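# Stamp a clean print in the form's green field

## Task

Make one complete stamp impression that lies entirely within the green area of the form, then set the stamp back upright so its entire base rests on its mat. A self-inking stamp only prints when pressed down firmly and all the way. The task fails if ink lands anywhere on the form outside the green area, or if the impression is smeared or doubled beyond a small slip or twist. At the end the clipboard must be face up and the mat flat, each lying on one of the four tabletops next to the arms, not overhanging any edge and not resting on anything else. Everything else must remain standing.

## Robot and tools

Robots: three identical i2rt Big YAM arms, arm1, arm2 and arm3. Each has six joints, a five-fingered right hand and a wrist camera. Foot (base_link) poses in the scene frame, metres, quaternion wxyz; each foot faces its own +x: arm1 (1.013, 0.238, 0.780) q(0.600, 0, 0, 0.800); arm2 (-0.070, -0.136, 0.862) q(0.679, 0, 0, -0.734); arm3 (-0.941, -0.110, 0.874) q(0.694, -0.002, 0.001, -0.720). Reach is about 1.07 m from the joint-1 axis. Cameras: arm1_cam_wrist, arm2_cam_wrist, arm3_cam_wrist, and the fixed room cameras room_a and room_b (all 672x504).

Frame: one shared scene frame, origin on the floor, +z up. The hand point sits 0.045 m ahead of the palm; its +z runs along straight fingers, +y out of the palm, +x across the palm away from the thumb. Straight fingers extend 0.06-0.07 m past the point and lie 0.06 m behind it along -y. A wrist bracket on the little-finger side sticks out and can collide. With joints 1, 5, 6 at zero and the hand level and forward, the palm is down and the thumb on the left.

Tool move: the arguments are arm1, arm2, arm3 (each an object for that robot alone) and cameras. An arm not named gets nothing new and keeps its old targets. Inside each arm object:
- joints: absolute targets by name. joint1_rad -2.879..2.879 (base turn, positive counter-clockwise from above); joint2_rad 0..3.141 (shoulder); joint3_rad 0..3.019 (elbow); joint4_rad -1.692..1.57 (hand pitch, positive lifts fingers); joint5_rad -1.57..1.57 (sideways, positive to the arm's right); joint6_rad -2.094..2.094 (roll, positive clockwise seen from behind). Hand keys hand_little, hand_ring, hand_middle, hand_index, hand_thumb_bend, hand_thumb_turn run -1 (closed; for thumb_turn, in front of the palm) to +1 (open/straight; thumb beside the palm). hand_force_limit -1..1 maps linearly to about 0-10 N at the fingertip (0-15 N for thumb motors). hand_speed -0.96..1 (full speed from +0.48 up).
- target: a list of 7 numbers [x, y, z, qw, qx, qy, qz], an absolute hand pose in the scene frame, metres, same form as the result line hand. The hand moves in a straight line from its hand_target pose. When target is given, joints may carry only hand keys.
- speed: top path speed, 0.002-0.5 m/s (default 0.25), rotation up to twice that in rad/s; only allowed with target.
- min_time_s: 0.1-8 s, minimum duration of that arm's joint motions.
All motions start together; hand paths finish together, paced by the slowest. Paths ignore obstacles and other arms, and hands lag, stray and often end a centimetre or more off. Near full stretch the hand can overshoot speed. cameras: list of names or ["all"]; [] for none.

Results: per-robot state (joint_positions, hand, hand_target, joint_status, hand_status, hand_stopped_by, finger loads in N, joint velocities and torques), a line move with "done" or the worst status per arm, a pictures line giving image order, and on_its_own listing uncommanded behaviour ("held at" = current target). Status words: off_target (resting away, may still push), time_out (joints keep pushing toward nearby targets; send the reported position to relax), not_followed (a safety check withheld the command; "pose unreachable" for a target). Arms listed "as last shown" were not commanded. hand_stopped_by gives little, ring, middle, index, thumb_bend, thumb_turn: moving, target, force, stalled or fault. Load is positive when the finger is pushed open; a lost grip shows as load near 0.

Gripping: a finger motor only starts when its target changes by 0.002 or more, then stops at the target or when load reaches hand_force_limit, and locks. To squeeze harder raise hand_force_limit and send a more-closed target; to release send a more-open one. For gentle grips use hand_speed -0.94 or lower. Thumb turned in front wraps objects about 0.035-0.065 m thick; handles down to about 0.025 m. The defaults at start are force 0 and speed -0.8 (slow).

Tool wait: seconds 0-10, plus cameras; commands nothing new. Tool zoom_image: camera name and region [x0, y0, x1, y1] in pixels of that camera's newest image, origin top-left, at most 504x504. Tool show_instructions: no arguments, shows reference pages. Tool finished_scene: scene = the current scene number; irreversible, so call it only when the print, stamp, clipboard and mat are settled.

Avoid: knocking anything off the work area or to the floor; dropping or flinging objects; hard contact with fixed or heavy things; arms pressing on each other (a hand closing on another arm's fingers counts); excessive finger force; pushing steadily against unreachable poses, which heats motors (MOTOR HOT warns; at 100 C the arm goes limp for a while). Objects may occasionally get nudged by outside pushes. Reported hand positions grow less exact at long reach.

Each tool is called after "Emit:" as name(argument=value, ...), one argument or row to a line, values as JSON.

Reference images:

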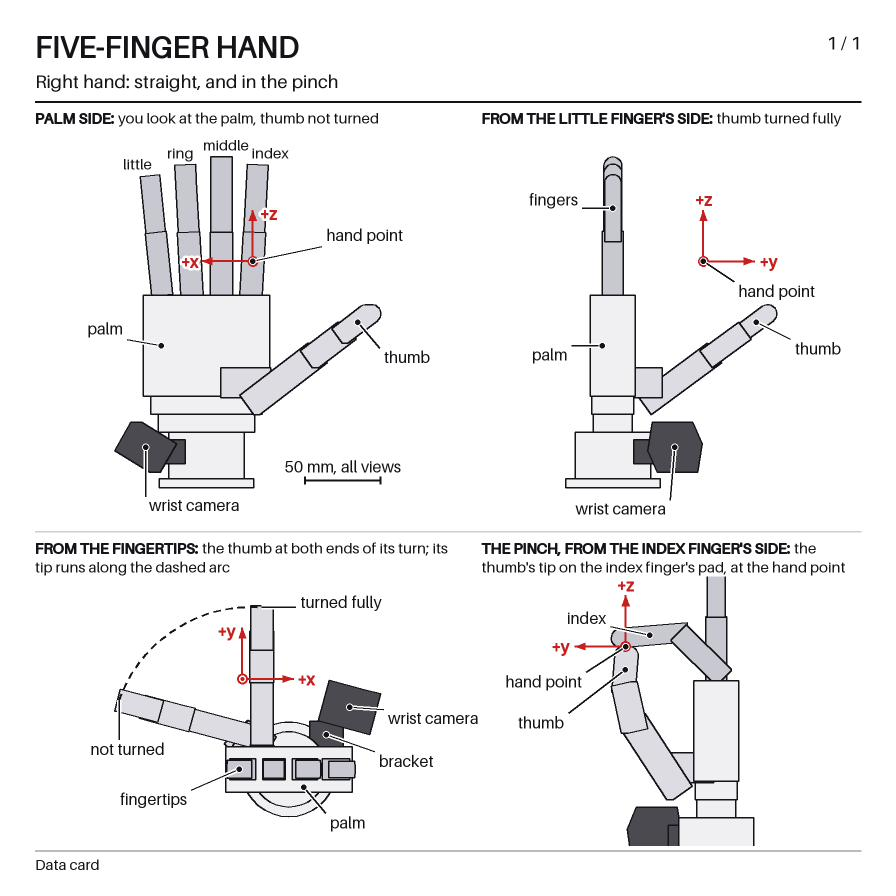

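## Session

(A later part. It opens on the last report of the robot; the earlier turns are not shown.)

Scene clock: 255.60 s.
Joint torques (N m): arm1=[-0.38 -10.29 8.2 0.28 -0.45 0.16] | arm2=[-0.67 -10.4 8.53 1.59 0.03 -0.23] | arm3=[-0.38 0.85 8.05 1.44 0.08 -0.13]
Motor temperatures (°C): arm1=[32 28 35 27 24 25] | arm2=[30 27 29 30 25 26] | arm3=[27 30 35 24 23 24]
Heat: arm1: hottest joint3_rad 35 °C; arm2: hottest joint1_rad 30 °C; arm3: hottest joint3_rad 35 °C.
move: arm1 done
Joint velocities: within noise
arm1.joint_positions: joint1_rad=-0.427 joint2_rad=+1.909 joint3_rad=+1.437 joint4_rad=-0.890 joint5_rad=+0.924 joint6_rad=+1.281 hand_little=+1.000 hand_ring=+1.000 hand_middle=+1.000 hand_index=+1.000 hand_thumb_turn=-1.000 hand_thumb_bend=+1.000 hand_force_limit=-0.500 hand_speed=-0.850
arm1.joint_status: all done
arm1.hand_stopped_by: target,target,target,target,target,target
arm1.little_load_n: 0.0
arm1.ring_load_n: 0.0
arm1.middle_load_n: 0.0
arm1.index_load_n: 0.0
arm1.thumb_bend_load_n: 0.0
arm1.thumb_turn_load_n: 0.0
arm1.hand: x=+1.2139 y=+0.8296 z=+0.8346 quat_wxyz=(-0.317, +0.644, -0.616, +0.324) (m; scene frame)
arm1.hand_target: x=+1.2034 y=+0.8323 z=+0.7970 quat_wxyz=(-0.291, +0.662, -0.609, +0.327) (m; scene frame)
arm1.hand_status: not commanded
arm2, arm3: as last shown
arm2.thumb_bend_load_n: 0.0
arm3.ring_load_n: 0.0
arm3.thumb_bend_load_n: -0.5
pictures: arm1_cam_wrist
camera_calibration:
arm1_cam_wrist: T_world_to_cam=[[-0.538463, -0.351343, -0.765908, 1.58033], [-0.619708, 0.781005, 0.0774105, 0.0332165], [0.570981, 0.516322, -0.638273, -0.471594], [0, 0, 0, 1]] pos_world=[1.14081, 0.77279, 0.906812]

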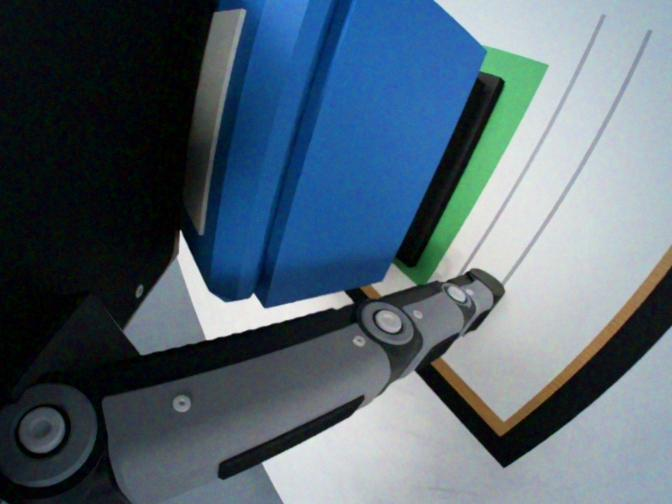

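Emit:
move(
  arm1={"joints": {"joint2_rad": 2.03}, "min_time_s": 0.6},
)

Emit:
move(
  arm1={"joints": {"joint2_rad": 2.08}, "min_time_s": 0.6},
  cameras=["arm1_cam_wrist"],
)

Emit:
zoom_image(
  camera="arm1_cam_wrist",
  region=[380, 60, 560, 300],
)

Scene clock: 257.20 s.
Joint torques (N m): arm1=[-0.21 -8.88 7.41 0.39 -0.78 0.15] | arm2=[-0.91 -10.29 8.51 1.54 0.03 -0.25] | arm3=[-0.38 0.85 8.06 1.43 0.08 -0.13]
Motor temperatures (°C): arm1=[32 28 35 27 24 25] | arm2=[30 27 29 30 25 26] | arm3=[27 30 35 24 23 24]
Heat: arm1: hottest joint3_rad 35 °C; arm2: hottest joint1_rad 30 °C; arm3: hottest joint3_rad 35 °C.
move: arm1 done
Joint velocities: within noise
arm1.joint_positions: joint1_rad=-0.427 joint2_rad=+1.938 joint3_rad=+1.446 joint4_rad=-0.893 joint5_rad=+0.931 joint6_rad=+1.281 hand_little=+1.000 hand_ring=+1.000 hand_middle=+1.000 hand_index=+1.000 hand_thumb_turn=-1.000 hand_thumb_bend=+1.000 hand_force_limit=-0.500 hand_speed=-0.850
arm1.joint_status: all done
arm1.hand_stopped_by: target,target,target,target,target,target
arm1.little_load_n: 0.5
arm1.ring_load_n: 0.0
arm1.middle_load_n: -0.5
arm1.index_load_n: 0.0
arm1.thumb_bend_load_n: 0.0
arm1.thumb_turn_load_n: 0.0
arm1.hand: x=+1.2153 y=+0.8301 z=+0.8219 quat_wxyz=(-0.311, +0.646, -0.613, +0.332) (m; scene frame)
arm1.hand_target: x=+1.2025 y=+0.8258 z=+0.7673 quat_wxyz=(-0.272, +0.670, -0.601, +0.339) (m; scene frame)
arm1.hand_status: not commanded
arm2, arm3: as last shown
arm3.thumb_bend_load_n: 0.0
pictures: none

Scene clock: 258.10 s.
Joint torques (N m): arm1=[-0.26 -6.3 6.28 0.87 -1.45 0.15] | arm2=[-0.44 -10.52 8.59 1.62 0.04 -0.22] | arm3=[-0.44 0.85 8.08 1.43 0.08 -0.13]
Motor temperatures (°C): arm1=[32 28 35 27 24 25] | arm2=[30 27 29 30 25 26] | arm3=[27 30 35 24 23 24]
Heat: arm1: hottest joint3_rad 35 °C; arm2: hottest joint1_rad 30 °C; arm3: hottest joint3_rad 35 °C.
move: arm1 done
Joint velocities: within noise
arm1.joint_positions: joint1_rad=-0.427 joint2_rad=+1.951 joint3_rad=+1.461 joint4_rad=-0.904 joint5_rad=+0.946 joint6_rad=+1.281 hand_little=+1.000 hand_ring=+1.000 hand_middle=+1.000 hand_index=+1.000 hand_thumb_turn=-1.000 hand_thumb_bend=+1.000 hand_force_limit=-0.500 hand_speed=-0.850
arm1.joint_status: all done
arm1.hand_stopped_by: target,target,target,target,target,target
arm1.little_load_n: 0.0
arm1.ring_load_n: 0.0
arm1.middle_load_n: 0.0
arm1.index_load_n: 0.0
arm1.thumb_bend_load_n: 0.0
arm1.thumb_turn_load_n: 0.0
arm1.hand: x=+1.2180 y=+0.8318 z=+0.8214 quat_wxyz=(-0.311, +0.645, -0.610, +0.340) (m; scene frame)
arm1.hand_target: x=+1.2015 y=+0.8183 z=+0.7386 quat_wxyz=(-0.254, +0.678, -0.594, +0.352) (m; scene frame)
arm1.hand_status: not commanded
arm2, arm3: as last shown
arm2.thumb_turn_load_n: 0.5
pictures: arm1_cam_wrist
camera_calibration:
arm1_cam_wrist: T_world_to_cam=[[-0.527127, -0.374414, -0.762858, 1.57605], [-0.617063, 0.785862, 0.0406796, 0.0580016], [0.58427, 0.492174, -0.645285, -0.473916], [0, 0, 0, 1]] pos_world=[1.14347, 0.777764, 0.894134]

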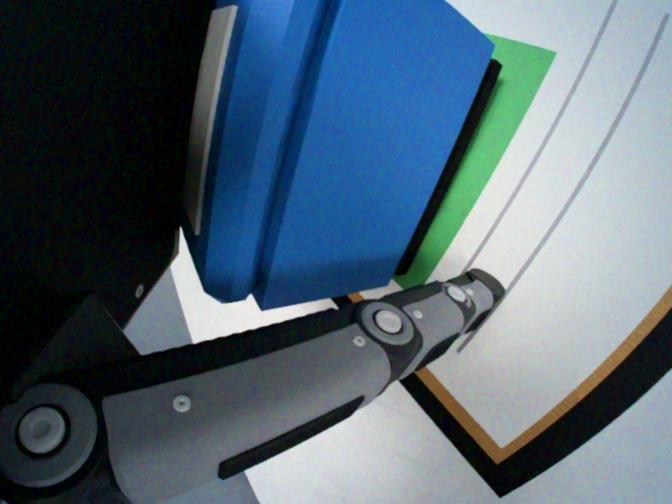

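Scaled by 2.100 from the camera's 672x504 image, which has a finer 960x720 frame.

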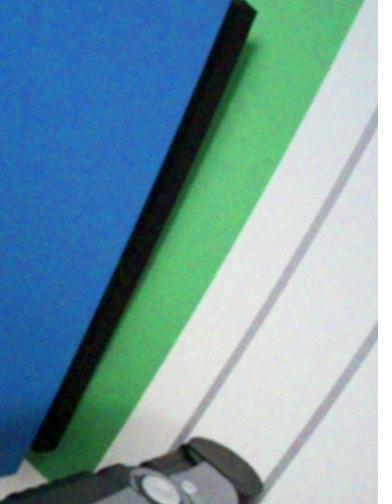

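Emit:
zoom_image(
  camera="arm1_cam_wrist",
  region=[440, 20, 580, 160],
)

Emit:
zoom_image(
  camera="arm1_cam_wrist",
  region=[360, 180, 480, 300],
)

Scaled by 3.600 from the camera's 672x504 image, which has a finer 960x720 frame.

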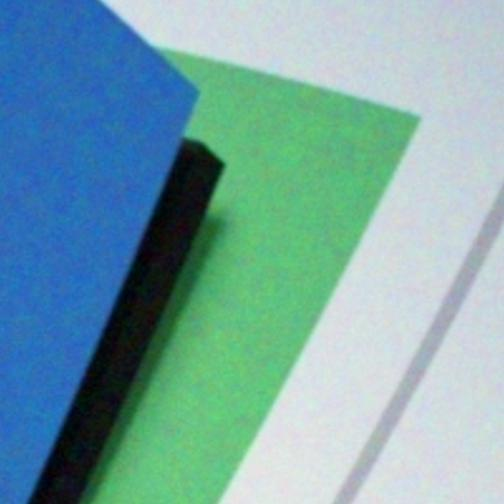

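Scaled by 4.200 from the camera's 672x504 image, which has a finer 960x720 frame.

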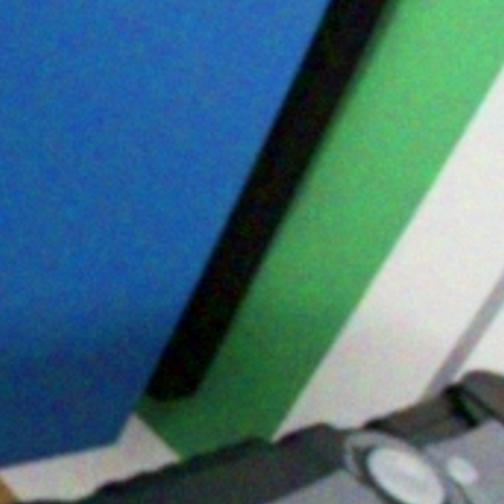

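Emit:
move(
  arm1={"joints": {"joint2_rad": 2.0}, "min_time_s": 0.8},
)

Emit:
move(
  arm1={"joints": {"joint2_rad": 1.86}, "min_time_s": 1.4},
  cameras=["arm1_cam_wrist"],
)

Emit:
zoom_image(
  camera="arm1_cam_wrist",
  region=[380, 60, 560, 300],
)

Scene clock: 265.57 s.
Joint torques (N m): arm1=[-0.32 -11.87 6.32 0.85 -0.91 0.15] | arm2=[-0.5 -10.99 8.55 1.62 0.04 -0.22] | arm3=[-0.38 0.85 8.06 1.44 0.08 -0.13]
Motor temperatures (°C): arm1=[32 28 35 27 25 25] | arm2=[30 27 29 30 25 26] | arm3=[27 30 35 24 23 24]
Heat: arm1: hottest joint3_rad 35 °C; arm2: hottest joint1_rad 30 °C; arm3: hottest joint3_rad 35 °C.
move: arm1 done
Joint velocities: within noise
arm1.joint_positions: joint1_rad=-0.427 joint2_rad=+1.947 joint3_rad=+1.461 joint4_rad=-0.904 joint5_rad=+0.934 joint6_rad=+1.281 hand_little=+1.000 hand_ring=+1.000 hand_middle=+1.000 hand_index=+1.000 hand_thumb_turn=-1.000 hand_thumb_bend=+1.000 hand_force_limit=-0.500 hand_speed=-0.850
arm1.joint_status: all done
arm1.hand_stopped_by: target,target,target,target,target,target
arm1.little_load_n: 0.0
arm1.ring_load_n: 0.0
arm1.middle_load_n: 0.0
arm1.index_load_n: 0.0
arm1.thumb_bend_load_n: 0.0
arm1.thumb_turn_load_n: 0.0
arm1.hand: x=+1.2159 y=+0.8328 z=+0.8223 quat_wxyz=(-0.310, +0.647, -0.611, +0.334) (m; scene frame)
arm1.hand_target: x=+1.2030 y=+0.8300 z=+0.7851 quat_wxyz=(-0.284, +0.665, -0.606, +0.332) (m; scene frame)
arm1.hand_status: not commanded
arm2.joint_positions: joint1_rad=+0.610 joint2_rad=+1.313 joint3_rad=+0.845 joint4_rad=+0.343 joint5_rad=-0.195 joint6_rad=-0.133 hand_little=+1.000 hand_ring=+1.000 hand_middle=+1.000 hand_index=+1.000 hand_thumb_turn=-1.000 hand_thumb_bend=+1.000 hand_force_limit=-0.300 hand_speed=-0.500
arm2.joint_status: not commanded
arm2.hand_stopped_by: target,target,target,target,target,target
arm2.little_load_n: 0.0
arm2.ring_load_n: 0.0
arm2.middle_load_n: 0.0
arm2.index_load_n: 0.0
arm2.thumb_bend_load_n: 0.0
arm2.thumb_turn_load_n: 0.0
arm2.hand: x=+0.2757 y=-0.6077 z=+1.1090 quat_wxyz=(-0.202, +0.304, -0.684, +0.631) (m; scene frame)
arm2.hand_target: x=+0.2695 y=-0.6094 z=+1.1137 quat_wxyz=(-0.196, +0.304, -0.683, +0.634) (m; scene frame)
arm2.hand_status: not commanded
arm3.joint_positions: joint1_rad=-0.218 joint2_rad=+0.610 joint3_rad=+1.345 joint4_rad=-1.409 joint5_rad=+0.224 joint6_rad=-1.278 hand_little=+1.000 hand_ring=+1.000 hand_middle=+1.000 hand_index=+1.000 hand_thumb_turn=+1.000 hand_thumb_bend=+1.000 hand_force_limit=+0.000 hand_speed=-0.800
arm3.joint_status: not commanded
arm3.hand_stopped_by: target,target,target,target,target,target
arm3.little_load_n: 0.0
arm3.ring_load_n: 0.0
arm3.middle_load_n: 0.0
arm3.index_load_n: 0.0
arm3.thumb_bend_load_n: 0.0
arm3.thumb_turn_load_n: 0.0
arm3.hand: x=-1.0789 y=-0.2818 z=+1.3395 quat_wxyz=(+0.373, +0.397, -0.804, +0.240) (m; scene frame)
arm3.hand_target: x=-1.0787 y=-0.2813 z=+1.3496 quat_wxyz=(+0.380, +0.393, -0.800, +0.248) (m; scene frame)
arm3.hand_status: not commanded
pictures: none

Scene clock: 267.50 s.
Joint torques (N m): arm1=[-0.67 -16.97 6.64 1.01 0.67 0.15] | arm2=[-0.26 -10.75 8.58 1.59 0.06 -0.21] | arm3=[-0.38 0.91 8.06 1.44 0.08 -0.13]
Motor temperatures (°C): arm1=[32 28 34 27 25 25] | arm2=[30 27 29 30 25 26] | arm3=[27 30 35 24 23 24]
Heat: arm1: hottest joint3_rad 34 °C; arm2: hottest joint1_rad 30 °C; arm3: hottest joint3_rad 35 °C.
move: arm1 done
Joint velocities: within noise
arm1.joint_positions: joint1_rad=-0.425 joint2_rad=+1.881 joint3_rad=+1.461 joint4_rad=-0.904 joint5_rad=+0.899 joint6_rad=+1.281 hand_little=+1.000 hand_ring=+1.000 hand_middle=+1.000 hand_index=+1.000 hand_thumb_turn=-1.000 hand_thumb_bend=+1.000 hand_force_limit=-0.500 hand_speed=-0.850
arm1.joint_status: all done
arm1.hand_stopped_by: target,target,target,target,target,target
arm1.little_load_n: 0.0
arm1.ring_load_n: 0.0
arm1.middle_load_n: 0.0
arm1.index_load_n: 0.0
arm1.thumb_bend_load_n: 0.0
arm1.thumb_turn_load_n: 0.0
arm1.hand: x=+1.2095 y=+0.8395 z=+0.8576 quat_wxyz=(-0.326, +0.643, -0.624, +0.303) (m; scene frame)
arm1.hand_target: x=+1.2045 y=+0.8416 z=+0.8689 quat_wxyz=(-0.335, +0.641, -0.625, +0.295) (m; scene frame)
arm1.hand_status: not commanded
arm2, arm3: as last shown
arm2.little_load_n: -0.5
arm2.index_load_n: -0.5
arm3.thumb_bend_load_n: -0.5
pictures: arm1_cam_wrist
camera_calibration:
arm1_cam_wrist: T_world_to_cam=[[-0.550755, -0.323351, -0.769489, 1.59334], [-0.623703, 0.772087, 0.121967, -0.00484792], [0.554674, 0.547106, -0.626906, -0.475307], [0, 0, 0, 1]] pos_world=[1.13816, 0.778994, 0.928675]

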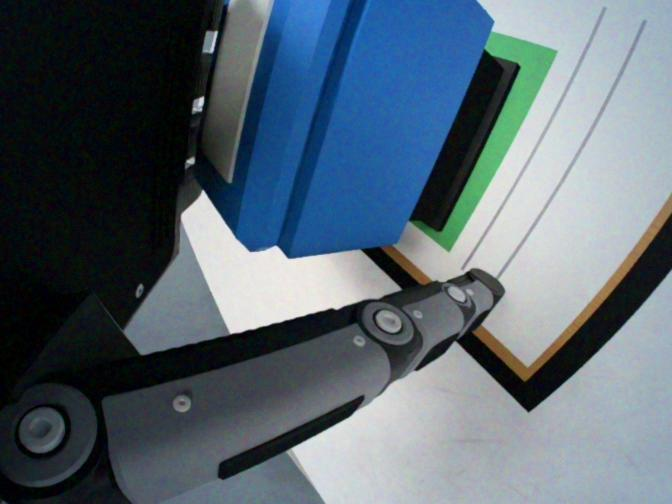

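Scaled by 2.100 from the camera's 672x504 image, which has a finer 960x720 frame.

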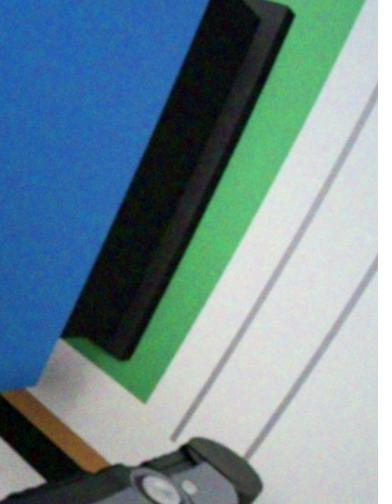

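Emit:
move(
  arm1={"target": [1.2045, 0.8416, 0.955, -0.335, 0.641, -0.625, 0.295], "speed": 0.15, "joints": {"hand_thumb_turn": 1, "hand_speed": 0.0}},
)

Emit:
move(
  arm1={"target": [1.206, 0.855, 0.955, -0.6964, 0.6964, -0.1228, 0.1228], "speed": 0.3},
  cameras=["arm1_cam_wrist", "room_a"],
)

Scene clock: 270.87 s.
Joint torques (N m): arm1=[-0.44 -15.27 11.33 0.29 0.71 0.16] | arm2=[-0.38 -10.7 8.58 1.63 0.05 -0.22] | arm3=[-0.38 0.85 8.06 1.43 0.08 -0.13]
Motor temperatures (°C): arm1=[32 29 34 27 25 25] | arm2=[30 27 29 30 25 26] | arm3=[27 30 36 24 23 24]
Heat: arm1: hottest joint3_rad 34 °C; arm2: hottest joint1_rad 30 °C; arm3: hottest joint3_rad 36 °C.
move: arm1 off_target
Joint velocities: within noise
arm1.joint_positions: joint1_rad=-0.425 joint2_rad=+1.796 joint3_rad=+1.537 joint4_rad=-1.093 joint5_rad=+0.898 joint6_rad=+1.281 hand_little=+1.000 hand_ring=+1.000 hand_middle=+1.000 hand_index=+1.000 hand_thumb_turn=+1.000 hand_thumb_bend=+1.000 hand_force_limit=-0.500 hand_speed=+0.000
arm1.joint_status: all done
arm1.hand_stopped_by: target,target,target,target,target,target
arm1.little_load_n: 0.0
arm1.ring_load_n: 0.0
arm1.middle_load_n: 0.0
arm1.index_load_n: 0.0
arm1.thumb_bend_load_n: 0.0
arm1.thumb_turn_load_n: 0.0
arm1.hand: x=+1.2072 y=+0.8241 z=+0.9278 quat_wxyz=(-0.316, +0.648, -0.620, +0.310) (m; scene frame)
arm1.hand_target: x=+1.2043 y=+0.8403 z=+0.9551 quat_wxyz=(-0.335, +0.641, -0.625, +0.295) (m; scene frame)
arm1.hand_status: off_target (0.032 m and 2.9 deg from the pose sent, 0.098 m and 1.4 deg at the start)
arm2, arm3: as last shown
arm2.little_load_n: 0.0
arm2.index_load_n: 0.0
arm3.thumb_bend_load_n: 0.0
pictures: none

Scene clock: 273.93 s.
Joint torques (N m): arm1=[-1.49 -9.58 5.93 3.34 -0.07 0.07] | arm2=[-0.67 -10.75 8.59 1.61 0.06 -0.22] | arm3=[-0.38 0.91 8.05 1.43 0.08 -0.13]
Motor temperatures (°C): arm1=[32 29 34 27 25 25] | arm2=[30 27 29 30 25 26] | arm3=[27 30 36 24 23 24]
Heat: arm1: hottest joint3_rad 34 °C; arm2: hottest joint1_rad 30 °C; arm3: hottest joint3_rad 36 °C.
move: arm1 off_target
Joint velocities: within noise
arm1.joint_positions: joint1_rad=-0.631 joint2_rad=+1.597 joint3_rad=+0.841 joint4_rad=+0.763 joint5_rad=-0.001 joint6_rad=+0.009 hand_little=+1.000 hand_ring=+1.000 hand_middle=+1.000 hand_index=+1.000 hand_thumb_turn=+1.000 hand_thumb_bend=+1.000 hand_force_limit=-0.500 hand_speed=+0.000
arm1.joint_status: not commanded
arm1.hand_stopped_by: target,target,target,target,target,target
arm1.little_load_n: 0.0
arm1.ring_load_n: 0.0
arm1.middle_load_n: 0.0
arm1.index_load_n: 0.0
arm1.thumb_bend_load_n: -0.5
arm1.thumb_turn_load_n: -0.5
arm1.hand: x=+1.2024 y=+0.8567 z=+0.9667 quat_wxyz=(-0.699, +0.694, -0.124, +0.119) (m; scene frame)
arm1.hand_target: x=+1.2060 y=+0.8548 z=+0.9552 quat_wxyz=(-0.696, +0.696, -0.123, +0.123) (m; scene frame)
arm1.hand_status: off_target (0.012 m and 0.7 deg from the pose sent, 0.041 m and 76.5 deg at the start)
arm2, arm3: as last shown
pictures: arm1_cam_wrist, room_a
camera_calibration:
arm1_cam_wrist: T_world_to_cam=[[0.295332, -0.0855571, -0.951556, 0.634014], [-0.934215, -0.234412, -0.268873, 1.57759], [-0.200052, 0.968365, -0.149158, -0.32767], [0, 0, 0, 1]] pos_world=[1.22101, 0.741354, 0.978596]

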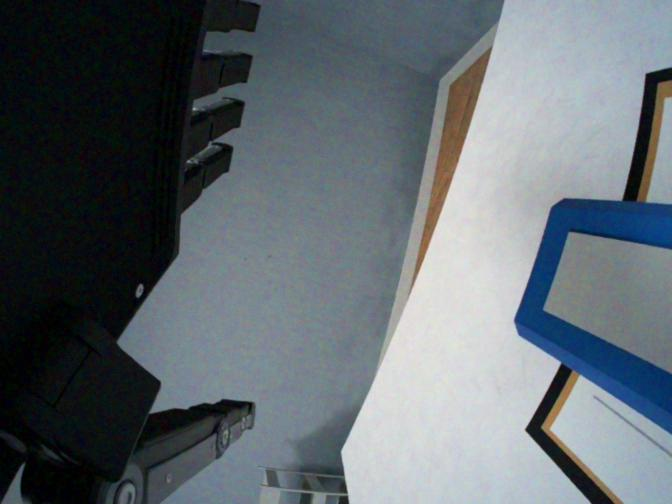

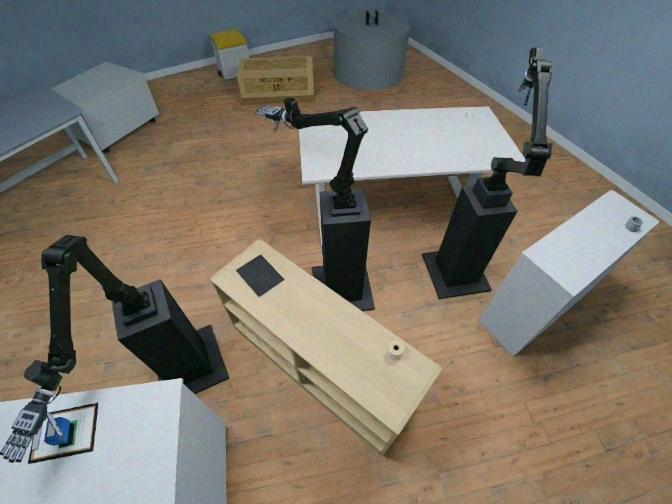

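Emit:
move(
  arm1={"target": [1.203, 0.849, 0.885, -0.6964, 0.6964, -0.1228, 0.1228], "speed": 0.12},
  cameras=["arm1_cam_wrist", "room_a"],
)

Emit:
zoom_image(
  camera="room_a",
  region=[0, 370, 120, 480],
)

Scene clock: 276.63 s.
Joint torques (N m): arm1=[-1.49 -10.34 4.86 3.33 0.01 0.06] | arm2=[-0.5 -10.81 8.54 1.52 0.05 -0.22] | arm3=[-0.38 0.91 8.06 1.44 0.08 -0.13]
Motor temperatures (°C): arm1=[32 29 34 27 25 25] | arm2=[30 27 29 30 25 26] | arm3=[27 30 36 24 23 24]
Heat: arm1: hottest joint3_rad 34 °C; arm2: hottest joint1_rad 30 °C; arm3: hottest joint3_rad 36 °C.
move: arm1 done
Joint velocities: within noise
arm1.joint_positions: joint1_rad=-0.631 joint2_rad=+1.756 joint3_rad=+0.779 joint4_rad=+0.980 joint5_rad=-0.001 joint6_rad=+0.008 hand_little=+1.000 hand_ring=+1.000 hand_middle=+1.000 hand_index=+1.000 hand_thumb_turn=+1.000 hand_thumb_bend=+1.000 hand_force_limit=-0.500 hand_speed=+0.000
arm1.joint_status: not commanded
arm1.hand_stopped_by: target,target,target,target,target,target
arm1.little_load_n: 0.0
arm1.ring_load_n: 0.0
arm1.middle_load_n: 0.0
arm1.index_load_n: 0.0
arm1.thumb_bend_load_n: 0.0
arm1.thumb_turn_load_n: -0.5
arm1.hand: x=+1.2005 y=+0.8513 z=+0.8939 quat_wxyz=(-0.698, +0.695, -0.124, +0.119) (m; scene frame)
arm1.hand_target: x=+1.2030 y=+0.8489 z=+0.8852 quat_wxyz=(-0.696, +0.696, -0.123, +0.123) (m; scene frame)
arm1.hand_status: done (0.010 m and 0.5 deg from the pose sent, 0.082 m and 0.6 deg at the start)
arm2, arm3: as last shown
arm2.middle_load_n: -0.5
pictures: arm1_cam_wrist, room_a
camera_calibration:
arm1_cam_wrist: T_world_to_cam=[[0.29482, -0.0892024, -0.95138, 0.56839], [-0.934352, -0.235474, -0.267465, 1.55478], [-0.200167, 0.967778, -0.152769, -0.329869], [0, 0, 0, 1]] pos_world=[1.21911, 0.736053, 0.906211]

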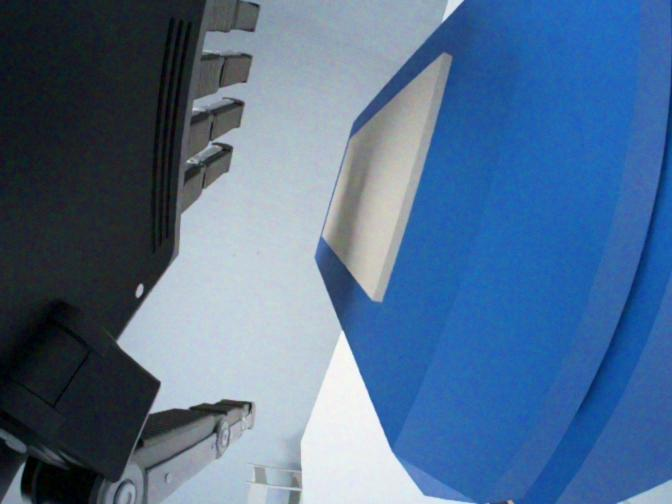

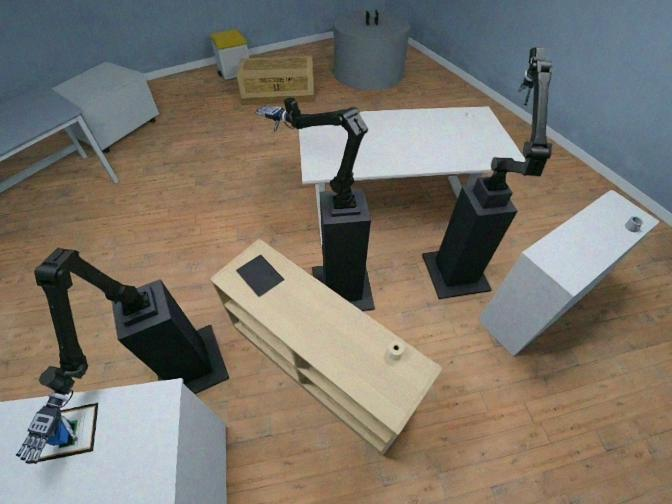

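Scaled by 4.200 from the camera's 672x504 image, which has a finer 960x720 frame.

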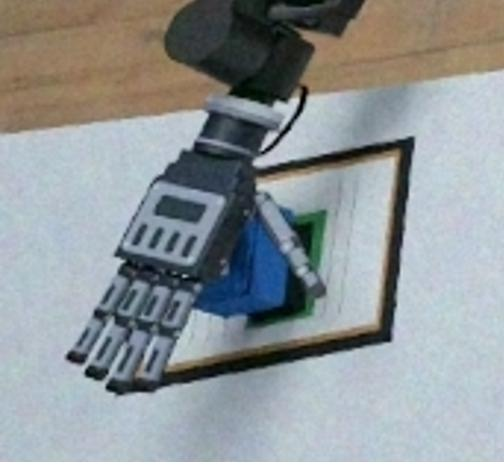

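Emit:
move(
  arm1={"target": [1.203, 0.848, 0.853, -0.6964, 0.6964, -0.1228, 0.1228], "speed": 0.08, "joints": {"hand_speed": -0.8}},
  cameras=["arm1_cam_wrist"],
)

Scene clock: 278.57 s.
Joint torques (N m): arm1=[-1.49 -10.99 4.22 3.33 -0.02 0.06] | arm2=[-0.67 -10.87 8.62 1.63 0.05 -0.23] | arm3=[-0.38 0.91 8.06 1.44 0.08 -0.13]
Motor temperatures (°C): arm1=[32 28 34 27 25 25] | arm2=[30 27 29 30 25 26] | arm3=[27 30 36 24 23 24]
Heat: arm1: hottest joint3_rad 34 °C; arm2: hottest joint1_rad 30 °C; arm3: hottest joint3_rad 36 °C.
move: arm1 done
Joint velocities: within noise
arm1.joint_positions: joint1_rad=-0.631 joint2_rad=+1.843 joint3_rad=+0.771 joint4_rad=+1.076 joint5_rad=-0.001 joint6_rad=+0.008 hand_little=+1.000 hand_ring=+1.000 hand_middle=+1.000 hand_index=+1.000 hand_thumb_turn=+1.000 hand_thumb_bend=+1.000 hand_force_limit=-0.500 hand_speed=-0.800
arm1.joint_status: all done
arm1.hand_stopped_by: target,target,target,target,target,target
arm1.little_load_n: 0.0
arm1.ring_load_n: 0.0
arm1.middle_load_n: 0.0
arm1.index_load_n: 0.0
arm1.thumb_bend_load_n: 0.0
arm1.thumb_turn_load_n: -0.5
arm1.hand: x=+1.2004 y=+0.8510 z=+0.8618 quat_wxyz=(-0.698, +0.695, -0.124, +0.119) (m; scene frame)
arm1.hand_target: x=+1.2030 y=+0.8478 z=+0.8531 quat_wxyz=(-0.696, +0.697, -0.123, +0.123) (m; scene frame)
arm1.hand_status: done (0.010 m and 0.5 deg from the pose sent, 0.041 m and 0.5 deg at the start)
arm2, arm3: as last shown
arm2.middle_load_n: 0.0
pictures: arm1_cam_wrist
camera_calibration:
arm1_cam_wrist: T_world_to_cam=[[0.29482, -0.0892024, -0.95138, 0.537845], [-0.934352, -0.235474, -0.267465, 1.54601], [-0.200167, 0.967778, -0.152769, -0.334405], [0, 0, 0, 1]] pos_world=[1.21901, 0.735653, 0.874111]

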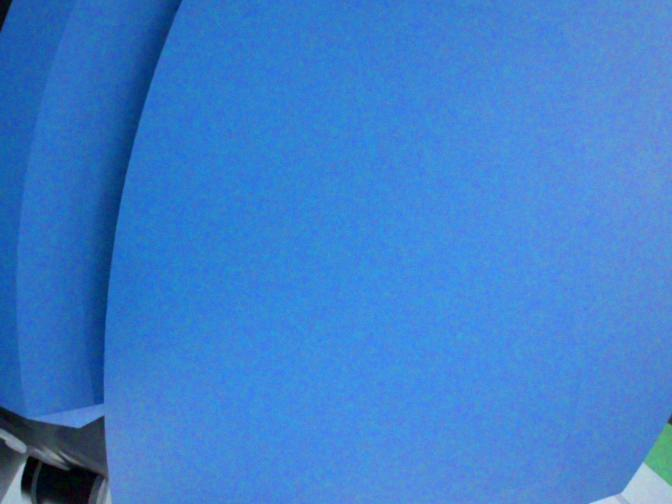

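Emit:
move(
  arm1={"joints": {"joint2_rad": 1.90}, "min_time_s": 0.8},
)

Emit:
move(
  arm1={"joints": {"joint2_rad": 1.96}, "min_time_s": 0.8},
  cameras=["arm1_cam_wrist", "room_a"],
)

Emit:
zoom_image(
  camera="room_a",
  region=[0, 370, 120, 480],
)

Scene clock: 280.10 s.
Joint torques (N m): arm1=[-1.38 -9.41 4.12 2.71 -0.02 0.07] | arm2=[-0.5 -10.46 8.61 1.58 0.04 -0.24] | arm3=[-0.32 0.91 8.06 1.43 0.08 -0.13]
Motor temperatures (°C): arm1=[32 28 34 27 25 25] | arm2=[30 27 29 30 25 26] | arm3=[27 30 36 24 23 24]
Heat: arm1: hottest joint3_rad 34 °C; arm2: hottest joint1_rad 30 °C; arm3: hottest joint3_rad 36 °C.
move: arm1 done
Joint velocities: within noise
arm1.joint_positions: joint1_rad=-0.631 joint2_rad=+1.864 joint3_rad=+0.771 joint4_rad=+1.088 joint5_rad=-0.001 joint6_rad=+0.007 hand_little=+1.000 hand_ring=+1.000 hand_middle=+1.000 hand_index=+1.000 hand_thumb_turn=+1.000 hand_thumb_bend=+1.000 hand_force_limit=-0.500 hand_speed=-0.800
arm1.joint_status: all done
arm1.hand_stopped_by: target,target,target,target,target,target
arm1.little_load_n: 0.0
arm1.ring_load_n: 0.0
arm1.middle_load_n: 0.0
arm1.index_load_n: 0.0
arm1.thumb_bend_load_n: 0.0
arm1.thumb_turn_load_n: -0.5
arm1.hand: x=+1.2004 y=+0.8506 z=+0.8524 quat_wxyz=(-0.695, +0.698, -0.124, +0.119) (m; scene frame)
arm1.hand_target: x=+1.2021 y=+0.8453 z=+0.8296 quat_wxyz=(-0.683, +0.710, -0.125, +0.120) (m; scene frame)
arm1.hand_status: not commanded
arm2, arm3: as last shown
pictures: none

Scene clock: 281.27 s.
Joint torques (N m): arm1=[-1.44 -7.65 3.86 1.35 -0.03 0.1] | arm2=[-0.73 -10.7 8.61 1.69 0.04 -0.22] | arm3=[-0.38 0.91 8.06 1.44 0.08 -0.13]
Motor temperatures (°C): arm1=[32 28 34 27 25 25] | arm2=[30 27 29 30 25 26] | arm3=[27 30 36 24 23 24]
Heat: arm1: hottest joint3_rad 34 °C; arm2: hottest joint1_rad 30 °C; arm3: hottest joint3_rad 36 °C.
move: arm1 done
Joint velocities: within noise
arm1.joint_positions: joint1_rad=-0.631 joint2_rad=+1.895 joint3_rad=+0.771 joint4_rad=+1.118 joint5_rad=-0.001 joint6_rad=+0.004 hand_little=+1.000 hand_ring=+1.000 hand_middle=+1.000 hand_index=+1.000 hand_thumb_turn=+1.000 hand_thumb_bend=+1.000 hand_force_limit=-0.500 hand_speed=-0.800
arm1.joint_status: all done
arm1.hand_stopped_by: target,target,target,target,target,target
arm1.little_load_n: -0.5
arm1.ring_load_n: 0.0
arm1.middle_load_n: 0.0
arm1.index_load_n: -0.5
arm1.thumb_bend_load_n: 0.0
arm1.thumb_turn_load_n: -0.5
arm1.hand: x=+1.2004 y=+0.8505 z=+0.8413 quat_wxyz=(-0.695, +0.698, -0.123, +0.120) (m; scene frame)
arm1.hand_target: x=+1.2001 y=+0.8398 z=+0.7929 quat_wxyz=(-0.661, +0.730, -0.129, +0.117) (m; scene frame)
arm1.hand_status: not commanded
arm2, arm3: as last shown
pictures: arm1_cam_wrist, room_a
camera_calibration:
arm1_cam_wrist: T_world_to_cam=[[0.295027, -0.0981907, -0.95043, 0.524931], [-0.934289, -0.238019, -0.265426, 1.54079], [-0.200158, 0.966284, -0.161961, -0.32803], [0, 0, 0, 1]] pos_world=[1.21901, 0.73525, 0.854747]

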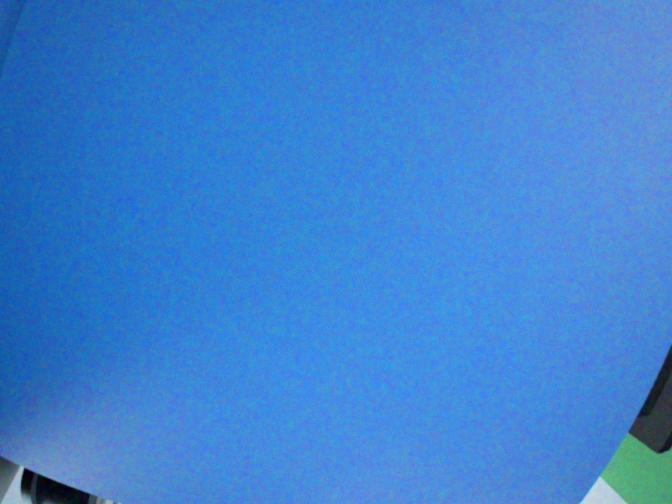

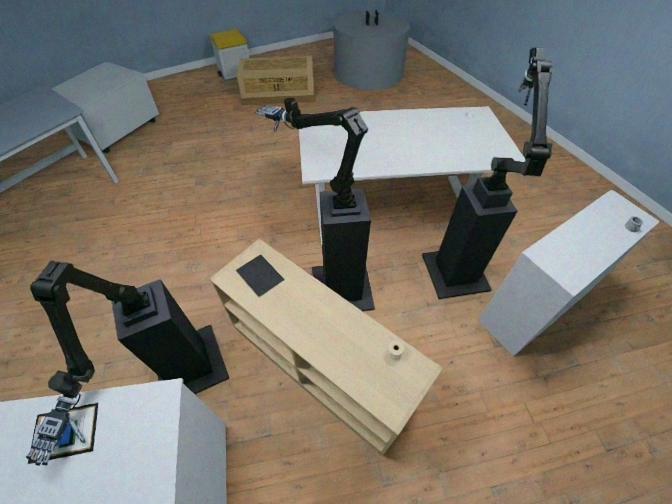

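Scaled by 4.200 from the camera's 672x504 image, which has a finer 960x720 frame.

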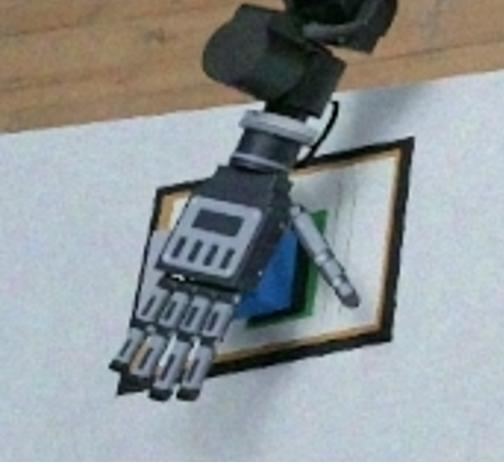

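Emit:
move(
  arm1={"joints": {"joint2_rad": 2.03}, "min_time_s": 0.8},
)

Emit:
move(
  arm1={"joints": {"joint2_rad": 2.09}, "min_time_s": 0.8},
)

Scene clock: 282.57 s.
Joint torques (N m): arm1=[-1.32 -5.83 3.15 0.36 -0.02 0.12] | arm2=[-0.21 -10.52 8.47 1.65 0.05 -0.24] | arm3=[-0.38 0.91 8.08 1.44 0.08 -0.13]
Motor temperatures (°C): arm1=[32 28 34 27 25 25] | arm2=[30 27 29 30 25 26] | arm3=[27 30 36 24 23 24]
Heat: arm1: hottest joint3_rad 34 °C; arm2: hottest joint1_rad 30 °C; arm3: hottest joint3_rad 36 °C.
move: arm1 done
Joint velocities: within noise
arm1.joint_positions: joint1_rad=-0.631 joint2_rad=+1.937 joint3_rad=+0.777 joint4_rad=+1.139 joint5_rad=-0.001 joint6_rad=+0.003 hand_little=+1.000 hand_ring=+1.000 hand_middle=+1.000 hand_index=+1.000 hand_thumb_turn=+1.000 hand_thumb_bend=+1.000 hand_force_limit=-0.500 hand_speed=-0.800
arm1.joint_status: all done
arm1.hand_stopped_by: target,target,target,target,target,target
arm1.little_load_n: 0.0
arm1.ring_load_n: 0.0
arm1.middle_load_n: 0.0
arm1.index_load_n: 0.0
arm1.thumb_bend_load_n: 0.0
arm1.thumb_turn_load_n: 0.0
arm1.hand: x=+1.2008 y=+0.8512 z=+0.8239 quat_wxyz=(-0.690, +0.703, -0.124, +0.119) (m; scene frame)
arm1.hand_target: x=+1.1968 y=+0.8307 z=+0.7509 quat_wxyz=(-0.635, +0.752, -0.133, +0.112) (m; scene frame)
arm1.hand_status: not commanded
arm2.joint_positions: joint1_rad=+0.610 joint2_rad=+1.313 joint3_rad=+0.845 joint4_rad=+0.343 joint5_rad=-0.195 joint6_rad=-0.133 hand_little=+1.000 hand_ring=+1.000 hand_middle=+1.000 hand_index=+1.000 hand_thumb_turn=-1.000 hand_thumb_bend=+1.000 hand_force_limit=-0.300 hand_speed=-0.500
arm2.joint_status: not commanded
arm2.hand_stopped_by: target,target,target,target,target,target
arm2.little_load_n: 0.0
arm2.ring_load_n: 0.0
arm2.middle_load_n: -0.5
arm2.index_load_n: 0.0
arm2.thumb_bend_load_n: 0.0
arm2.thumb_turn_load_n: 0.0
arm2.hand: x=+0.2757 y=-0.6077 z=+1.1090 quat_wxyz=(-0.202, +0.304, -0.684, +0.631) (m; scene frame)
arm2.hand_target: x=+0.2695 y=-0.6094 z=+1.1137 quat_wxyz=(-0.196, +0.304, -0.683, +0.634) (m; scene frame)
arm2.hand_status: not commanded
arm3.joint_positions: joint1_rad=-0.218 joint2_rad=+0.610 joint3_rad=+1.345 joint4_rad=-1.409 joint5_rad=+0.224 joint6_rad=-1.278 hand_little=+1.000 hand_ring=+1.000 hand_middle=+1.000 hand_index=+1.000 hand_thumb_turn=+1.000 hand_thumb_bend=+1.000 hand_force_limit=+0.000 hand_speed=-0.800
arm3.joint_status: not commanded
arm3.hand_stopped_by: target,target,target,target,target,target
arm3.little_load_n: 0.0
arm3.ring_load_n: 0.0
arm3.middle_load_n: 0.0
arm3.index_load_n: 0.0
arm3.thumb_bend_load_n: 0.0
arm3.thumb_turn_load_n: 0.0
arm3.hand: x=-1.0789 y=-0.2818 z=+1.3395 quat_wxyz=(+0.373, +0.397, -0.804, +0.240) (m; scene frame)
arm3.hand_target: x=-1.0787 y=-0.2813 z=+1.3496 quat_wxyz=(+0.380, +0.393, -0.800, +0.248) (m; scene frame)
arm3.hand_status: not commanded
pictures: none

Scene clock: 283.67 s.
Joint torques (N m): arm1=[-1.38 -3.14 2.18 -0.81 -0.02 0.12] | arm2=[-0.38 -10.7 8.49 1.63 0.05 -0.24] | arm3=[-0.44 0.85 8.06 1.44 0.08 -0.13]
Motor temperatures (°C): arm1=[32 28 34 27 25 25] | arm2=[30 27 29 30 25 26] | arm3=[27 30 36 24 23 24]
Heat: arm1: hottest joint3_rad 34 °C; arm2: hottest joint1_rad 30 °C; arm3: hottest joint3_rad 36 °C.
move: arm1 done
Joint velocities: within noise
arm1.joint_positions: joint1_rad=-0.631 joint2_rad=+1.957 joint3_rad=+0.790 joint4_rad=+1.165 joint5_rad=+0.000 joint6_rad=+0.001 hand_little=+1.000 hand_ring=+1.000 hand_middle=+1.000 hand_index=+1.000 hand_thumb_turn=+1.000 hand_thumb_bend=+1.000 hand_force_limit=-0.500 hand_speed=-0.800
arm1.joint_status: all done
arm1.hand_stopped_by: target,target,target,target,target,target
arm1.little_load_n: 0.0
arm1.ring_load_n: 0.0
arm1.middle_load_n: 0.0
arm1.index_load_n: 0.0
arm1.thumb_bend_load_n: 0.0
arm1.thumb_turn_load_n: -0.5
arm1.hand: x=+1.2026 y=+0.8557 z=+0.8231 quat_wxyz=(-0.696, +0.697, -0.122, +0.121) (m; scene frame)
arm1.hand_target: x=+1.1932 y=+0.8207 z=+0.7152 quat_wxyz=(-0.612, +0.771, -0.136, +0.108) (m; scene frame)
arm1.hand_status: not commanded
arm2, arm3: as last shown
arm2.middle_load_n: 0.0
pictures: none

Emit:
move(
  arm1={"joints": {"joint2_rad": 1.95}, "min_time_s": 1.2},
  cameras=["room_a"],
)

Emit:
zoom_image(
  camera="room_a",
  region=[0, 370, 120, 480],
)

Emit:
move(
  arm1={"joints": {"joint2_rad": 1.78}, "min_time_s": 1.5},
  cameras=["room_a"],
)

Emit:
zoom_image(
  camera="room_a",
  region=[0, 370, 120, 480],
)

Scene clock: 285.60 s.
Joint torques (N m): arm1=[-1.44 -10.4 2.47 0.34 -0.03 0.12] | arm2=[-0.38 -10.64 8.54 1.62 0.02 -0.23] | arm3=[-0.38 0.85 8.03 1.44 0.08 -0.13]
Motor temperatures (°C): arm1=[32 28 34 27 24 25] | arm2=[30 27 30 30 25 26] | arm3=[27 30 36 24 23 24]
Heat: arm1: hottest joint3_rad 34 °C; arm2: hottest joint1_rad 30 °C; arm3: hottest joint3_rad 36 °C.
move: arm1 done
Joint velocities: within noise
arm1.joint_positions: joint1_rad=-0.631 joint2_rad=+1.918 joint3_rad=+0.790 joint4_rad=+1.140 joint5_rad=+0.000 joint6_rad=+0.001 hand_little=+1.000 hand_ring=+1.000 hand_middle=+1.000 hand_index=+1.000 hand_thumb_turn=+1.000 hand_thumb_bend=+1.000 hand_force_limit=-0.500 hand_speed=-0.800
arm1.joint_status: all done
arm1.hand_stopped_by: target,target,target,target,target,target
arm1.little_load_n: 0.0
arm1.ring_load_n: 0.0
arm1.middle_load_n: 0.0
arm1.index_load_n: 0.0
arm1.thumb_bend_load_n: 0.0
arm1.thumb_turn_load_n: 0.0
arm1.hand: x=+1.2032 y=+0.8572 z=+0.8408 quat_wxyz=(-0.701, +0.693, -0.121, +0.122) (m; scene frame)
arm1.hand_target: x=+1.2006 y=+0.8409 z=+0.7992 quat_wxyz=(-0.665, +0.726, -0.128, +0.117) (m; scene frame)
arm1.hand_status: not commanded
arm2, arm3: as last shown
pictures: room_a

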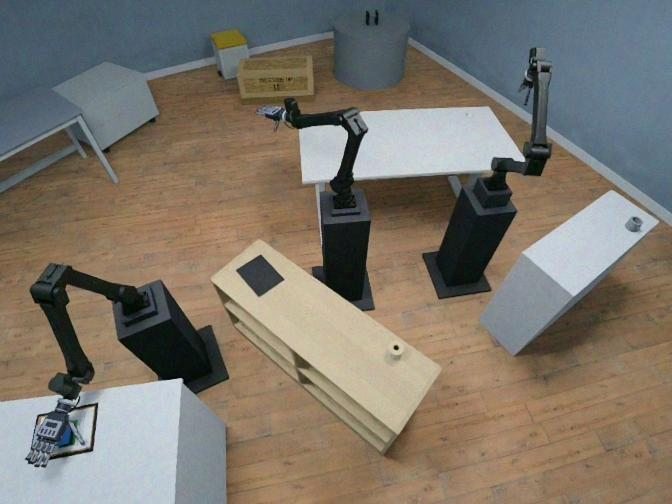

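Scaled by 4.200 from the camera's 672x504 image, which has a finer 960x720 frame.

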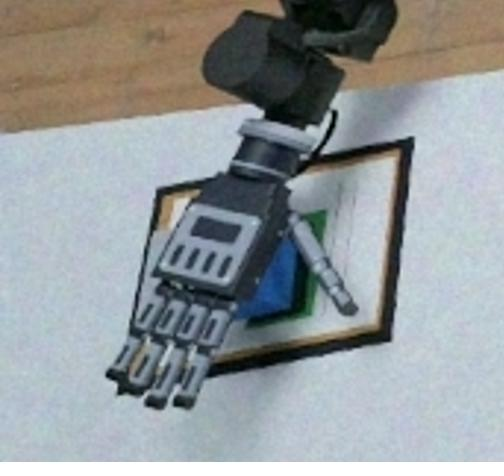

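Scene clock: 287.50 s.
Joint torques (N m): arm1=[-1.44 -13.22 4.48 1.83 -0.03 0.13] | arm2=[-0.32 -10.7 8.61 1.52 0.06 -0.24] | arm3=[-0.38 0.91 8.08 1.43 0.08 -0.13]
Motor temperatures (°C): arm1=[32 28 34 27 24 25] | arm2=[30 27 30 30 25 26] | arm3=[27 30 36 24 23 24]
Heat: arm1: hottest joint3_rad 34 °C; arm2: hottest joint1_rad 30 °C; arm3: hottest joint3_rad 36 °C.
move: arm1 done
Joint velocities: within noise
arm1.joint_positions: joint1_rad=-0.631 joint2_rad=+1.798 joint3_rad=+0.772 joint4_rad=+1.107 joint5_rad=+0.000 joint6_rad=+0.001 hand_little=+1.000 hand_ring=+1.000 hand_middle=+1.000 hand_index=+1.000 hand_thumb_turn=+1.000 hand_thumb_bend=+1.000 hand_force_limit=-0.500 hand_speed=-0.800
arm1.joint_status: all done
arm1.hand_stopped_by: target,target,target,target,target,target
arm1.little_load_n: 0.0
arm1.ring_load_n: 0.0
arm1.middle_load_n: 0.0
arm1.index_load_n: 0.0
arm1.thumb_bend_load_n: 0.0
arm1.thumb_turn_load_n: -0.5
arm1.hand: x=+1.2020 y=+0.8541 z=+0.8991 quat_wxyz=(-0.725, +0.668, -0.117, +0.126) (m; scene frame)
arm1.hand_target: x=+1.2040 y=+0.8503 z=+0.9035 quat_wxyz=(-0.724, +0.668, -0.118, +0.128) (m; scene frame)
arm1.hand_status: not commanded
arm2, arm3: as last shown
pictures: room_a

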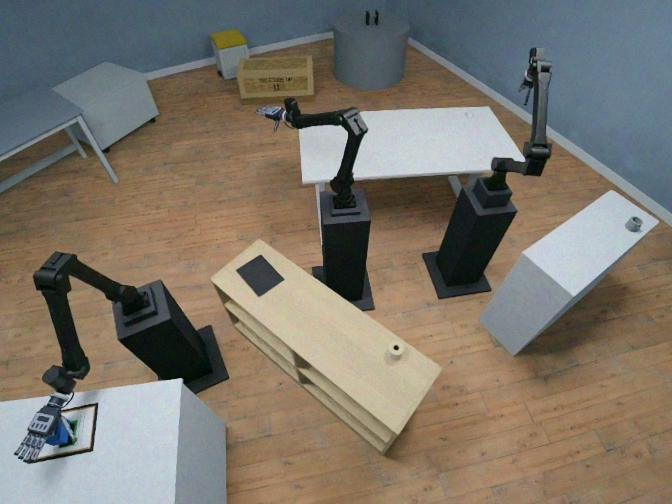

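Scaled by 4.200 from the camera's 672x504 image, which has a finer 960x720 frame.

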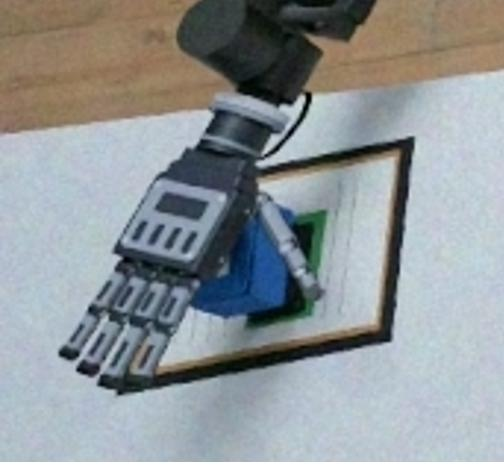

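Emit:
move(
  arm1={"target": [1.204, 0.850, 0.985, -0.6964, 0.6964, -0.1228, 0.1228], "speed": 0.2},
)

Emit:
move(
  arm1={"target": [1.207, 0.832, 0.985, -0.335, 0.641, -0.625, 0.295], "speed": 0.3, "joints": {"hand_thumb_turn": -1, "hand_speed": 0.0}},
)

Emit:
move(
  arm1={"target": [1.207, 0.832, 0.92, -0.335, 0.641, -0.625, 0.295], "speed": 0.15},
  cameras=["arm1_cam_wrist"],
)

Emit:
zoom_image(
  camera="arm1_cam_wrist",
  region=[380, 100, 600, 400],
)

Scene clock: 289.40 s.
Joint torques (N m): arm1=[-1.49 -10.7 10.15 1.81 -0.06 0.12] | arm2=[-0.38 -10.52 8.54 1.62 0.04 -0.24] | arm3=[-0.44 0.91 8.06 1.43 0.08 -0.13]
Motor temperatures (°C): arm1=[32 28 34 27 24 25] | arm2=[30 27 30 30 25 26] | arm3=[27 30 36 24 23 24]
Heat: arm1: hottest joint3_rad 34 °C; arm2: hottest joint1_rad 30 °C; arm3: hottest joint3_rad 36 °C.
move: arm1 off_target
Joint velocities: within noise
arm1.joint_positions: joint1_rad=-0.631 joint2_rad=+1.544 joint3_rad=+0.795 joint4_rad=+0.709 joint5_rad=-0.001 joint6_rad=+0.001 hand_little=+1.000 hand_ring=+1.000 hand_middle=+1.000 hand_index=+1.000 hand_thumb_turn=+1.000 hand_thumb_bend=+1.000 hand_force_limit=-0.500 hand_speed=-0.800
arm1.joint_status: not commanded
arm1.hand_stopped_by: target,target,target,target,target,target
arm1.little_load_n: 0.0
arm1.ring_load_n: -0.5
arm1.middle_load_n: 0.0
arm1.index_load_n: 0.0
arm1.thumb_bend_load_n: 0.0
arm1.thumb_turn_load_n: -0.5
arm1.hand: x=+1.1956 y=+0.8365 z=+0.9594 quat_wxyz=(-0.683, +0.710, -0.124, +0.119) (m; scene frame)
arm1.hand_target: x=+1.2036 y=+0.8485 z=+0.9851 quat_wxyz=(-0.696, +0.696, -0.123, +0.123) (m; scene frame)
arm1.hand_status: off_target (0.030 m and 2.3 deg from the pose sent, 0.086 m and 4.7 deg at the start)
arm2, arm3: as last shown
arm3.middle_load_n: 0.5
pictures: none

Scene clock: 292.90 s.
Joint torques (N m): arm1=[-0.67 -12.4 11.86 0.39 0.69 0.21] | arm2=[-0.67 -10.46 8.61 1.57 0.01 -0.21] | arm3=[-0.38 0.85 8.06 1.43 0.08 -0.13]
Motor temperatures (°C): arm1=[32 28 34 27 24 25] | arm2=[30 27 30 30 25 26] | arm3=[27 30 36 24 23 24]
Heat: arm1: hottest joint3_rad 34 °C; arm2: hottest joint1_rad 30 °C; arm3: hottest joint3_rad 36 °C.
move: arm1 off_target
Joint velocities: within noise
arm1.joint_positions: joint1_rad=-0.428 joint2_rad=+1.726 joint3_rad=+1.559 joint4_rad=-1.148 joint5_rad=+0.896 joint6_rad=+1.264 hand_little=+1.000 hand_ring=+1.000 hand_middle=+1.000 hand_index=+1.000 hand_thumb_turn=-1.000 hand_thumb_bend=+1.000 hand_force_limit=-0.500 hand_speed=+0.000
arm1.joint_status: all done
arm1.hand_stopped_by: target,target,target,target,target,target
arm1.little_load_n: 0.0
arm1.ring_load_n: 0.0
arm1.middle_load_n: 0.0
arm1.index_load_n: 0.0
arm1.thumb_bend_load_n: 0.0
arm1.thumb_turn_load_n: 0.0
arm1.hand: x=+1.2069 y=+0.8138 z=+0.9737 quat_wxyz=(-0.326, +0.646, -0.620, +0.303) (m; scene frame)
arm1.hand_target: x=+1.2066 y=+0.8310 z=+0.9849 quat_wxyz=(-0.335, +0.641, -0.624, +0.294) (m; scene frame)
arm1.hand_status: off_target (0.021 m and 1.6 deg from the pose sent, 0.028 m and 74.4 deg at the start)
arm2, arm3: as last shown
arm2.little_load_n: -0.5
arm3.middle_load_n: 0.0
pictures: none

Scene clock: 294.13 s.
Joint torques (N m): arm1=[-0.97 -13.39 6.98 1.55 0.7 0.18] | arm2=[-0.73 -11.11 8.51 1.59 0.06 -0.23] | arm3=[-0.38 0.91 8.06 1.44 0.08 -0.13]
Motor temperatures (°C): arm1=[32 28 34 27 24 25] | arm2=[30 27 30 30 25 26] | arm3=[27 30 36 24 23 24]
Heat: arm1: hottest joint3_rad 34 °C; arm2: hottest joint1_rad 30 °C; arm3: hottest joint3_rad 36 °C.
move: arm1 off_target
Joint velocities: within noise
arm1.joint_positions: joint1_rad=-0.428 joint2_rad=+1.774 joint3_rad=+1.503 joint4_rad=-1.017 joint5_rad=+0.896 joint6_rad=+1.268 hand_little=+1.000 hand_ring=+1.000 hand_middle=+1.000 hand_index=+1.000 hand_thumb_turn=-1.000 hand_thumb_bend=+1.000 hand_force_limit=-0.500 hand_speed=+0.000
arm1.joint_status: not commanded
arm1.hand_stopped_by: target,target,target,target,target,target
arm1.little_load_n: 0.0
arm1.ring_load_n: 0.0
arm1.middle_load_n: 0.0
arm1.index_load_n: 0.0
arm1.thumb_bend_load_n: 0.0
arm1.thumb_turn_load_n: 0.0
arm1.hand: x=+1.2090 y=+0.8289 z=+0.9305 quat_wxyz=(-0.336, +0.640, -0.625, +0.295) (m; scene frame)
arm1.hand_target: x=+1.2068 y=+0.8317 z=+0.9200 quat_wxyz=(-0.335, +0.641, -0.625, +0.295) (m; scene frame)
arm1.hand_status: off_target (0.011 m and 0.2 deg from the pose sent, 0.057 m and 1.6 deg at the start)
arm2, arm3: as last shown
arm2.little_load_n: 0.0
arm2.ring_load_n: -0.5
pictures: arm1_cam_wrist
camera_calibration:
arm1_cam_wrist: T_world_to_cam=[[-0.546448, -0.306794, -0.779276, 1.63612], [-0.628607, 0.765095, 0.139583, -0.01048], [0.553397, 0.566133, -0.610938, -0.452654], [0, 0, 0, 1]] pos_world=[1.13796, 0.766233, 0.99991]

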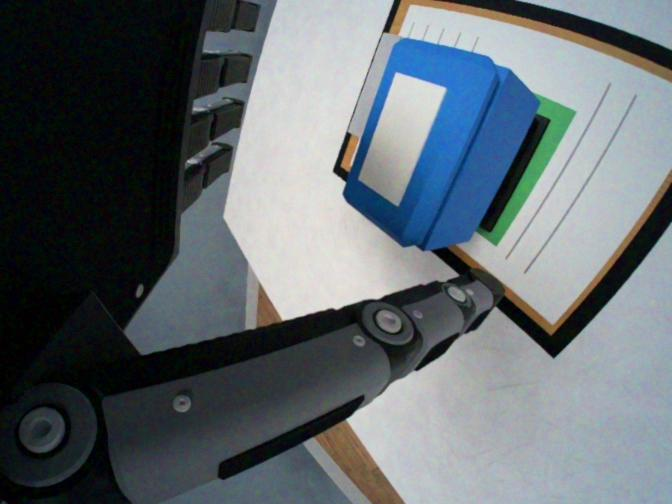

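Scaled by 1.680 from the camera's 672x504 image, which has a finer 960x720 frame.

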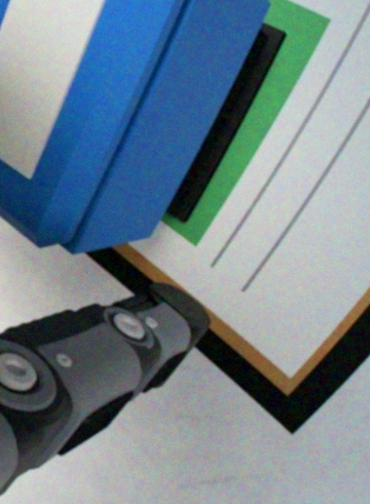

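Emit:
move(
  arm1={"target": [1.2105, 0.816, 0.865, -0.335, 0.641, -0.625, 0.295], "speed": 0.1},
  cameras=["arm1_cam_wrist"],
)

Scene clock: 296.23 s.
Joint torques (N m): arm1=[-1.55 -12.63 6.32 1.61 0.66 0.04] | arm2=[-0.62 -10.81 8.49 1.62 0.08 -0.23] | arm3=[-0.38 0.91 8.06 1.43 0.08 -0.13]
Motor temperatures (°C): arm1=[32 28 34 27 24 25] | arm2=[30 27 30 30 25 26] | arm3=[27 30 36 24 23 24]
Heat: arm1: hottest joint3_rad 34 °C; arm2: hottest joint1_rad 30 °C; arm3: hottest joint3_rad 36 °C.
move: arm1 off_target
Joint velocities: within noise
arm1.joint_positions: joint1_rad=-0.428 joint2_rad=+1.781 joint3_rad=+1.369 joint4_rad=-0.855 joint5_rad=+0.894 joint6_rad=+1.266 hand_little=+1.000 hand_ring=+1.000 hand_middle=+1.000 hand_index=+1.000 hand_thumb_turn=-1.000 hand_thumb_bend=+1.000 hand_force_limit=-0.500 hand_speed=+0.000
arm1.joint_status: not commanded
arm1.hand_stopped_by: target,target,target,target,target,target
arm1.little_load_n: 0.0
arm1.ring_load_n: 0.0
arm1.middle_load_n: -0.5
arm1.index_load_n: 0.0
arm1.thumb_bend_load_n: 0.0
arm1.thumb_turn_load_n: 0.0
arm1.hand: x=+1.2071 y=+0.8184 z=+0.8808 quat_wxyz=(-0.343, +0.637, -0.627, +0.289) (m; scene frame)
arm1.hand_target: x=+1.2102 y=+0.8157 z=+0.8652 quat_wxyz=(-0.335, +0.641, -0.625, +0.295) (m; scene frame)
arm1.hand_status: off_target (0.016 m and 1.3 deg from the pose sent, 0.067 m and 0.2 deg at the start)
arm2, arm3: as last shown
arm2.ring_load_n: 0.0
pictures: arm1_cam_wrist
camera_calibration:
arm1_cam_wrist: T_world_to_cam=[[-0.544963, -0.292262, -0.785874, 1.58514], [-0.63032, 0.760882, 0.154127, -0.00399633], [0.552912, 0.579346, -0.598871, -0.496898], [0, 0, 0, 1]] pos_world=[1.13607, 0.754194, 0.948761]

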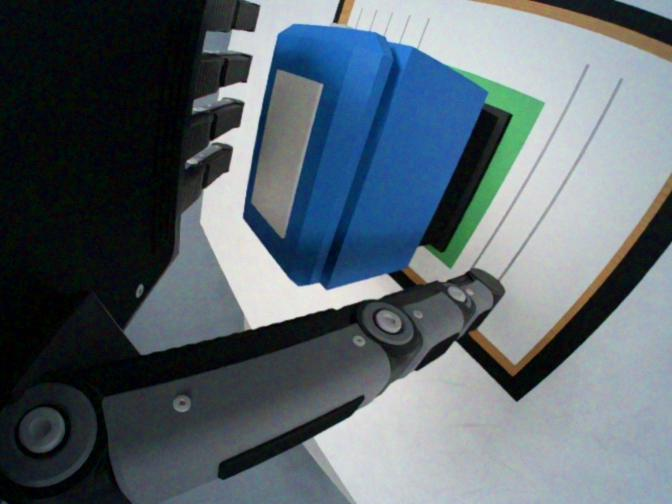

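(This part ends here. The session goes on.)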